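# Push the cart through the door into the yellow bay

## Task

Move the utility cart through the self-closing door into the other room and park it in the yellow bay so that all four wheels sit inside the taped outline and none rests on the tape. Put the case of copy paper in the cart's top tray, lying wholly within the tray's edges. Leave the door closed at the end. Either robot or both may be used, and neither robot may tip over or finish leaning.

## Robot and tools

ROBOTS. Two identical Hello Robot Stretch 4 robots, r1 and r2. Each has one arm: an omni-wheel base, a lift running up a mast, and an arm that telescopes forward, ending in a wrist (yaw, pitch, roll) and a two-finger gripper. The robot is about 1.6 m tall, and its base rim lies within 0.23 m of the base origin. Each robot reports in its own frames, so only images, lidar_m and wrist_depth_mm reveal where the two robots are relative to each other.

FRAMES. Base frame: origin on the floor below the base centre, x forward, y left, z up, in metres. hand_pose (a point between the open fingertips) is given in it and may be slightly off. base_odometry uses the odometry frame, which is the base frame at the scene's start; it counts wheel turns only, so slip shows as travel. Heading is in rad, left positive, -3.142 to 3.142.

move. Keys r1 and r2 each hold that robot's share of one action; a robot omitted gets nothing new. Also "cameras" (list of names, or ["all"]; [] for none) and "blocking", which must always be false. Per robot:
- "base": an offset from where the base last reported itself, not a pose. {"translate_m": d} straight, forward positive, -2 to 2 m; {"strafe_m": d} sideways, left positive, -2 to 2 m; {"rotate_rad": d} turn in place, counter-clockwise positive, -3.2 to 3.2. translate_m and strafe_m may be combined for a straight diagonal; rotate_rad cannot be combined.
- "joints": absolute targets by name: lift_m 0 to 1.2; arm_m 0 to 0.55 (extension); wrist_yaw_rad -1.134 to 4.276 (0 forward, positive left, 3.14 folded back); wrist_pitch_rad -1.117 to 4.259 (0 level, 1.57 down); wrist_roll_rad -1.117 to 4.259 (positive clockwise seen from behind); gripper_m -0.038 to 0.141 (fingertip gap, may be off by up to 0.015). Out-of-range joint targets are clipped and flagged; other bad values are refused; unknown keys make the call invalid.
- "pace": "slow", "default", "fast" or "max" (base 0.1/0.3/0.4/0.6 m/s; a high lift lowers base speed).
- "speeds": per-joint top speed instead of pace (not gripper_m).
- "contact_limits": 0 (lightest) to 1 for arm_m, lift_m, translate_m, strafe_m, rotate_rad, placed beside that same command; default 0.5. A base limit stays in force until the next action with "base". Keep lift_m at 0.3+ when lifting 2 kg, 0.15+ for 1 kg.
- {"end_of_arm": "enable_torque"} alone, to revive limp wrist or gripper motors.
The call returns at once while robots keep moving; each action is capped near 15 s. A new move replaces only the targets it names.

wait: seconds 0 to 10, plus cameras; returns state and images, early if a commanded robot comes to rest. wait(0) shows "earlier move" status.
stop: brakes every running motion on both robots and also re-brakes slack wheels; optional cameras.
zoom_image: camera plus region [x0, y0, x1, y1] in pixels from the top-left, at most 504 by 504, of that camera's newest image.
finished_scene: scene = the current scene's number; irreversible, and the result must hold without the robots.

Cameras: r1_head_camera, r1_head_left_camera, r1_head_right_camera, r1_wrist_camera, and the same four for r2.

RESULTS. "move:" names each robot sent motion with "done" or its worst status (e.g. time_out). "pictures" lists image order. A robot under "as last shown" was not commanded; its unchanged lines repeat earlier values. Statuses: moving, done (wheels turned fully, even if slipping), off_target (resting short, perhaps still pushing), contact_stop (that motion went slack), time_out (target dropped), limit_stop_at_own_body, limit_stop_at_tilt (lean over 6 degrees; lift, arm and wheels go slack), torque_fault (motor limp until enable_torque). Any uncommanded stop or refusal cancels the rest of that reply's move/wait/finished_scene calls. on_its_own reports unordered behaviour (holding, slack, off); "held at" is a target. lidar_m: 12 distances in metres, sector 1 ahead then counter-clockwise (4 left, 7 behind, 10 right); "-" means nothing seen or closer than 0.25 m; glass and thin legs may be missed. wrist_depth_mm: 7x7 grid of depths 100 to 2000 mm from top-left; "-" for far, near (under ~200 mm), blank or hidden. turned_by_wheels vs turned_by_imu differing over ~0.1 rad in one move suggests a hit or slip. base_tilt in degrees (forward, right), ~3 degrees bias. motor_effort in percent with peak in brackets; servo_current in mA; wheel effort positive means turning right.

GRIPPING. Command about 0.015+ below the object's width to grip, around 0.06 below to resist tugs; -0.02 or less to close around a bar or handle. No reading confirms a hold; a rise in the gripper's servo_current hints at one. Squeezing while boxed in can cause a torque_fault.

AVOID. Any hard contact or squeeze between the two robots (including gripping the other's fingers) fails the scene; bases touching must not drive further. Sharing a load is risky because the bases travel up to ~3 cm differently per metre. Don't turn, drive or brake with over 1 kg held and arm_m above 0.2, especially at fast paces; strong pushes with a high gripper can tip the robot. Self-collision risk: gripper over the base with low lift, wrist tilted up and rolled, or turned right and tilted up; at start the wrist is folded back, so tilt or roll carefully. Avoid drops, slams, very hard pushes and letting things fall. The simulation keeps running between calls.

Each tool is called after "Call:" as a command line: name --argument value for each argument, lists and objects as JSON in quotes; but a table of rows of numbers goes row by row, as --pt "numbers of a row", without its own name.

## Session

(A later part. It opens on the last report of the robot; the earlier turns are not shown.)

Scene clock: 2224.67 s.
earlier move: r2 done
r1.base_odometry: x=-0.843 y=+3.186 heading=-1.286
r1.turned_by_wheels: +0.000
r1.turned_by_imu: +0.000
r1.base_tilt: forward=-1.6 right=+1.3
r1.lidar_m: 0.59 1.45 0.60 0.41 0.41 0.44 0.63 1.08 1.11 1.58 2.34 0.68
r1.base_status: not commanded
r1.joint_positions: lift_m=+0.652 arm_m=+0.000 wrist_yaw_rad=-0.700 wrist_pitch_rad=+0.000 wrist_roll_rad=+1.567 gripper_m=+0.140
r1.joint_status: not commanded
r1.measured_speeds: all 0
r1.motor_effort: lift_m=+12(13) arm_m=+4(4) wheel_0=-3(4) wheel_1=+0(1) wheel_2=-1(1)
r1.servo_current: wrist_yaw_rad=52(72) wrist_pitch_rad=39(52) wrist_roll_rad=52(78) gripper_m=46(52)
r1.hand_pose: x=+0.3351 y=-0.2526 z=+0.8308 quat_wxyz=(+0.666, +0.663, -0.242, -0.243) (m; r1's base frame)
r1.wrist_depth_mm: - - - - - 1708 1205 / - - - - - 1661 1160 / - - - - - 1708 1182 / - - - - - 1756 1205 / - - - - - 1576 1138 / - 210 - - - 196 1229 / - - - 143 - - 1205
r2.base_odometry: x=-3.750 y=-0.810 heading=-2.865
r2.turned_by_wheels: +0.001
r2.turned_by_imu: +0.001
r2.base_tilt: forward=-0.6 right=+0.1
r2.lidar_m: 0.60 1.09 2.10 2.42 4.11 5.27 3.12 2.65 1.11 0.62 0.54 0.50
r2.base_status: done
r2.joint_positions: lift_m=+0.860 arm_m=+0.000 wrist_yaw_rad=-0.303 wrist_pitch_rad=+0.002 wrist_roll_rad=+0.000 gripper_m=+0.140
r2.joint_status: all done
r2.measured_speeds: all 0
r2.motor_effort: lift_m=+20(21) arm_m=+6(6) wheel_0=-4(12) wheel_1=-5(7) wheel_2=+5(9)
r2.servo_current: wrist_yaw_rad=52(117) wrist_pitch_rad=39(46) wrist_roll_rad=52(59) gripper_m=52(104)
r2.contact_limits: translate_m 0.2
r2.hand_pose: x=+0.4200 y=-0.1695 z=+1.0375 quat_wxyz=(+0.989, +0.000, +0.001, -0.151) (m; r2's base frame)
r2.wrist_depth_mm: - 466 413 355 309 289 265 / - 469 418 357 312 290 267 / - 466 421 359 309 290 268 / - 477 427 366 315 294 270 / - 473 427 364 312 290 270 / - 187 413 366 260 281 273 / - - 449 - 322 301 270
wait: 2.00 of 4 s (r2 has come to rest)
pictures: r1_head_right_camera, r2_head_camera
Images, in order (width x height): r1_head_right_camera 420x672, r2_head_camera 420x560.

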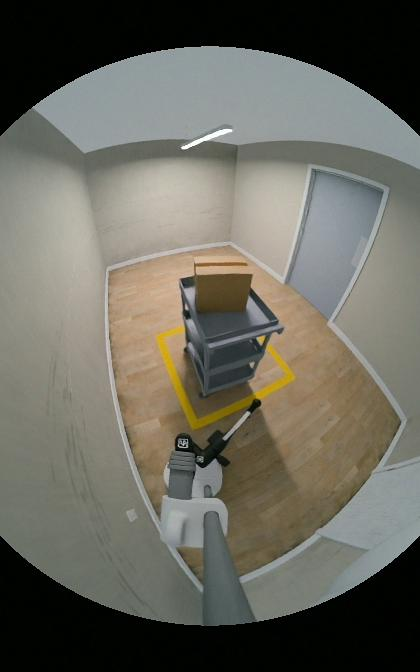

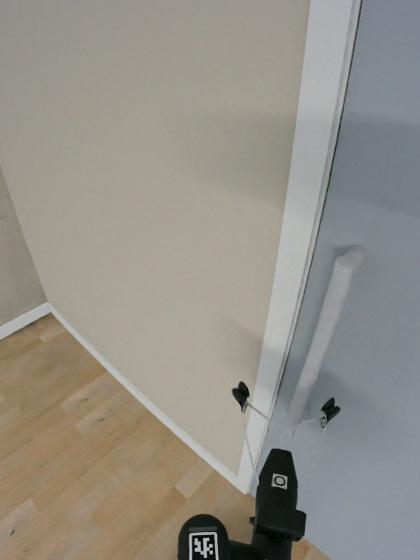

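Call:
move --r2 '{"base":{"translate_m":-0.25},"pace":"slow"}' --r1 '{"base":{"strafe_m":-0.45}}' --blocking false --cameras '[]'

Call:
wait --seconds 2.6 --cameras '[]'

Call:
wait --seconds 2 --cameras '["r2_head_camera","r1_head_camera"]'

Call:
zoom_image --camera "r2_head_camera" --region '[200, 0, 420, 300]'

Call:
zoom_image --camera "r1_head_camera" --region '[0, 200, 420, 520]'

Scene clock: 2233.30 s.
move: r1 moving; r2 moving
r1.base_odometry: x=-0.878 y=+3.176 heading=-1.286
r1.turned_by_wheels: +0.000
r1.turned_by_imu: +0.000
r1.base_tilt: forward=-1.6 right=+1.3
r1.lidar_m: 0.59 1.58 0.60 0.47 0.44 0.49 0.69 1.04 1.14 1.63 2.32 0.70
r1.base_status: strafe_m moving
r1.joint_positions: lift_m=+0.652 arm_m=+0.000 wrist_yaw_rad=-0.700 wrist_pitch_rad=+0.000 wrist_roll_rad=+1.567 gripper_m=+0.140
r1.joint_status: not commanded
r1.measured_speeds: translate_m=+0.000 strafe_m=-0.141 rotate_rad=+0.000 lift_m=+0.000 arm_m=+0.000 wrist_yaw_rad=+0.000 wrist_pitch_rad=+0.000 wrist_roll_rad=+0.000
r1.motor_effort: lift_m=+13(13) arm_m=+4(4) wheel_0=+11(11) wheel_1=-9(10) wheel_2=+0(1)
r1.servo_current: wrist_yaw_rad=78(78) wrist_pitch_rad=39(46) wrist_roll_rad=65(65) gripper_m=46(46)
r1.hand_pose: x=+0.3351 y=-0.2526 z=+0.8308 quat_wxyz=(+0.666, +0.663, -0.242, -0.243) (m; r1's base frame)
r1.wrist_depth_mm: - - - - - 1618 1182 / - - - - - 1708 1160 / - - - - - 1661 1182 / - - - - - 1708 1182 / - - - - - 1576 1205 / - 211 - - - 196 1205 / - - - 143 - - 1229
r2.base_odometry: x=-3.738 y=-0.807 heading=-2.865
r2.turned_by_wheels: +0.000
r2.turned_by_imu: +0.000
r2.base_tilt: forward=-0.6 right=+0.0
r2.lidar_m: 0.60 1.13 2.10 2.43 4.16 5.26 3.13 2.63 1.16 0.64 0.54 0.50
r2.base_status: translate_m moving
r2.joint_positions: lift_m=+0.860 arm_m=+0.000 wrist_yaw_rad=-0.303 wrist_pitch_rad=+0.002 wrist_roll_rad=+0.000 gripper_m=+0.140
r2.joint_status: not commanded
r2.measured_speeds: translate_m=-0.049 strafe_m=+0.000 rotate_rad=+0.002 lift_m=+0.000 arm_m=+0.000 wrist_yaw_rad=+0.000 wrist_pitch_rad=+0.000 wrist_roll_rad=+0.000
r2.motor_effort: lift_m=+20(20) arm_m=+6(6) wheel_0=-7(8) wheel_1=-6(7) wheel_2=+8(11)
r2.servo_current: wrist_yaw_rad=46(52) wrist_pitch_rad=33(46) wrist_roll_rad=46(52) gripper_m=52(59)
r2.hand_pose: x=+0.4200 y=-0.1695 z=+1.0375 quat_wxyz=(+0.989, +0.000, +0.001, -0.151) (m; r2's base frame)
r2.wrist_depth_mm: - - 427 368 319 293 270 / - 473 427 366 320 296 272 / - 473 430 373 320 297 276 / - - 436 370 324 300 273 / - - 436 375 325 297 278 / - 187 424 375 274 290 277 / - - 459 - 330 309 279
pictures: none
No camera images: "cameras" was empty.

Scene clock: 2235.63 s.
earlier move: r1 done; r2 moving
r1.base_odometry: x=-1.275 y=+3.059 heading=-1.286
r1.turned_by_wheels: +0.000
r1.turned_by_imu: -0.002
r1.base_tilt: forward=-1.6 right=+1.3
r1.lidar_m: 0.70 0.69 1.10 0.83 0.81 0.86 0.89 0.86 0.90 1.28 1.95 2.08
r1.base_status: done
r1.joint_positions: lift_m=+0.652 arm_m=+0.000 wrist_yaw_rad=-0.700 wrist_pitch_rad=+0.000 wrist_roll_rad=+1.567 gripper_m=+0.140
r1.joint_status: not commanded
r1.measured_speeds: all 0
r1.motor_effort: lift_m=+13(13) arm_m=+4(4) wheel_0=+1(12) wheel_1=+1(11) wheel_2=+0(2)
r1.servo_current: wrist_yaw_rad=39(78) wrist_pitch_rad=39(52) wrist_roll_rad=39(72) gripper_m=46(52)
r1.hand_pose: x=+0.3351 y=-0.2526 z=+0.8308 quat_wxyz=(+0.666, +0.663, -0.242, -0.243) (m; r1's base frame)
r1.wrist_depth_mm: - - - - - 1576 1182 / - - - - - 1708 1160 / - - - - - 1708 1182 / - - - - - 1708 1229 / - - - - - 1618 1205 / - 210 - - - 197 1205 / - - - 149 - 1756 1205
r2.base_odometry: x=-3.531 y=-0.748 heading=-2.865
r2.turned_by_wheels: +0.000
r2.turned_by_imu: +0.000
r2.base_tilt: forward=-0.7 right=+0.0
r2.lidar_m: 0.83 1.38 2.24 2.62 4.43 5.11 2.93 2.49 1.46 0.83 0.70 0.71
r2.base_status: translate_m moving
r2.joint_positions: lift_m=+0.860 arm_m=+0.000 wrist_yaw_rad=-0.303 wrist_pitch_rad=+0.002 wrist_roll_rad=+0.000 gripper_m=+0.140
r2.joint_status: not commanded
r2.measured_speeds: translate_m=-0.066 strafe_m=+0.000 rotate_rad=+0.001 lift_m=+0.000 arm_m=+0.000 wrist_yaw_rad=+0.000 wrist_pitch_rad=+0.000 wrist_roll_rad=+0.000
r2.motor_effort: lift_m=+20(21) arm_m=+5(6) wheel_0=-6(9) wheel_1=-3(8) wheel_2=+7(11)
r2.servo_current: wrist_yaw_rad=46(59) wrist_pitch_rad=46(46) wrist_roll_rad=46(59) gripper_m=59(59)
r2.hand_pose: x=+0.4200 y=-0.1695 z=+1.0375 quat_wxyz=(+0.989, +0.000, +0.001, -0.151) (m; r2's base frame)
r2.wrist_depth_mm: - - 574 469 - - 397 / - - 585 473 - - 397 / - - - 477 - - 397 / - - - 480 - - 399 / - - - 484 - - 397 / - 187 176 160 187 182 404 / - - - - - - -
wait: 2.33 of 2.6 s (r1 has come to rest)
pictures: none
No camera images: "cameras" was empty.

Scene clock: 2236.57 s.
earlier move: r2 done
r1.base_odometry: x=-1.275 y=+3.059 heading=-1.286
r1.turned_by_wheels: +0.000
r1.turned_by_imu: +0.000
r1.base_tilt: forward=-1.6 right=+1.3
r1.lidar_m: 0.70 0.68 1.11 0.83 0.79 0.86 0.92 0.87 0.91 1.27 1.96 2.08
r1.base_status: done
r1.joint_positions: lift_m=+0.652 arm_m=+0.000 wrist_yaw_rad=-0.700 wrist_pitch_rad=+0.000 wrist_roll_rad=+1.567 gripper_m=+0.140
r1.joint_status: not commanded
r1.measured_speeds: all 0
r1.motor_effort: lift_m=+13(13) arm_m=+4(4) wheel_0=+1(12) wheel_1=+1(11) wheel_2=+0(2)
r1.servo_current: wrist_yaw_rad=39(78) wrist_pitch_rad=39(52) wrist_roll_rad=59(72) gripper_m=46(52)
r1.hand_pose: x=+0.3351 y=-0.2526 z=+0.8308 quat_wxyz=(+0.666, +0.663, -0.242, -0.243) (m; r1's base frame)
r1.wrist_depth_mm: - - - - - 1576 1160 / - - - - - 1618 1182 / - - - - - 1708 1229 / - - - - - 1756 1205 / - - - - - 1661 1205 / - 209 - - - 196 1229 / - - - 149 - 1756 1229
r2.base_odometry: x=-3.510 y=-0.742 heading=-2.865
r2.turned_by_wheels: +0.000
r2.turned_by_imu: +0.000
r2.base_tilt: forward=-0.6 right=+0.1
r2.lidar_m: 0.82 1.44 2.25 2.64 4.48 5.10 2.90 2.49 1.46 0.84 0.71 0.71
r2.base_status: done
r2.joint_positions: lift_m=+0.860 arm_m=+0.000 wrist_yaw_rad=-0.303 wrist_pitch_rad=+0.002 wrist_roll_rad=+0.000 gripper_m=+0.140
r2.joint_status: not commanded
r2.measured_speeds: all 0
r2.motor_effort: lift_m=+20(21) arm_m=+6(6) wheel_0=-4(9) wheel_1=-4(8) wheel_2=+5(11)
r2.servo_current: wrist_yaw_rad=46(59) wrist_pitch_rad=46(46) wrist_roll_rad=59(59) gripper_m=52(59)
r2.hand_pose: x=+0.4200 y=-0.1695 z=+1.0375 quat_wxyz=(+0.989, +0.000, +0.001, -0.151) (m; r2's base frame)
r2.wrist_depth_mm: - - - 492 - - - / - - - 492 - - - / - - - 504 - - 402 / - - - 500 - - - / - - - 504 - - - / - 186 191 166 187 182 - / - - - - - - -
wait: 0.93 of 2 s (r2 has come to rest)
pictures: r1_head_camera, r2_head_camera
Images, in order (width x height): r1_head_camera 420x560, r2_head_camera 420x560.

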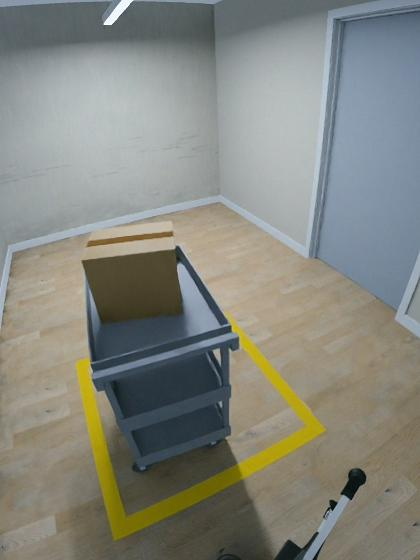

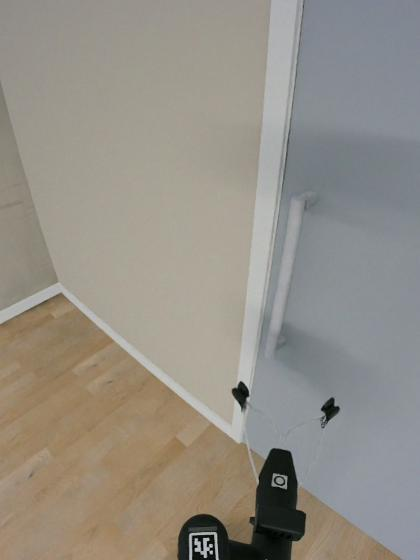

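Scaled by 1.680 from the camera's 420x560 image, which has a finer 1200x1600 frame.

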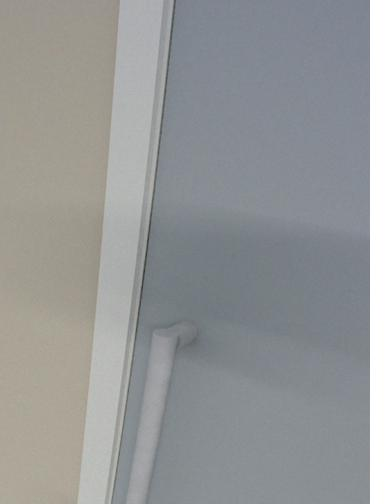

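Scaled by 1.200 from the camera's 420x560 image, which has a finer 600x800 frame.

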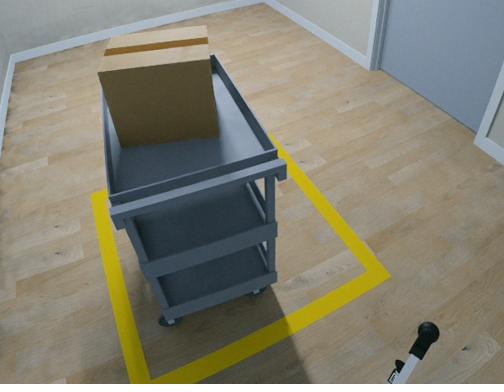

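Call:
finished_scene --scene 2

The scene is finished: the task was done.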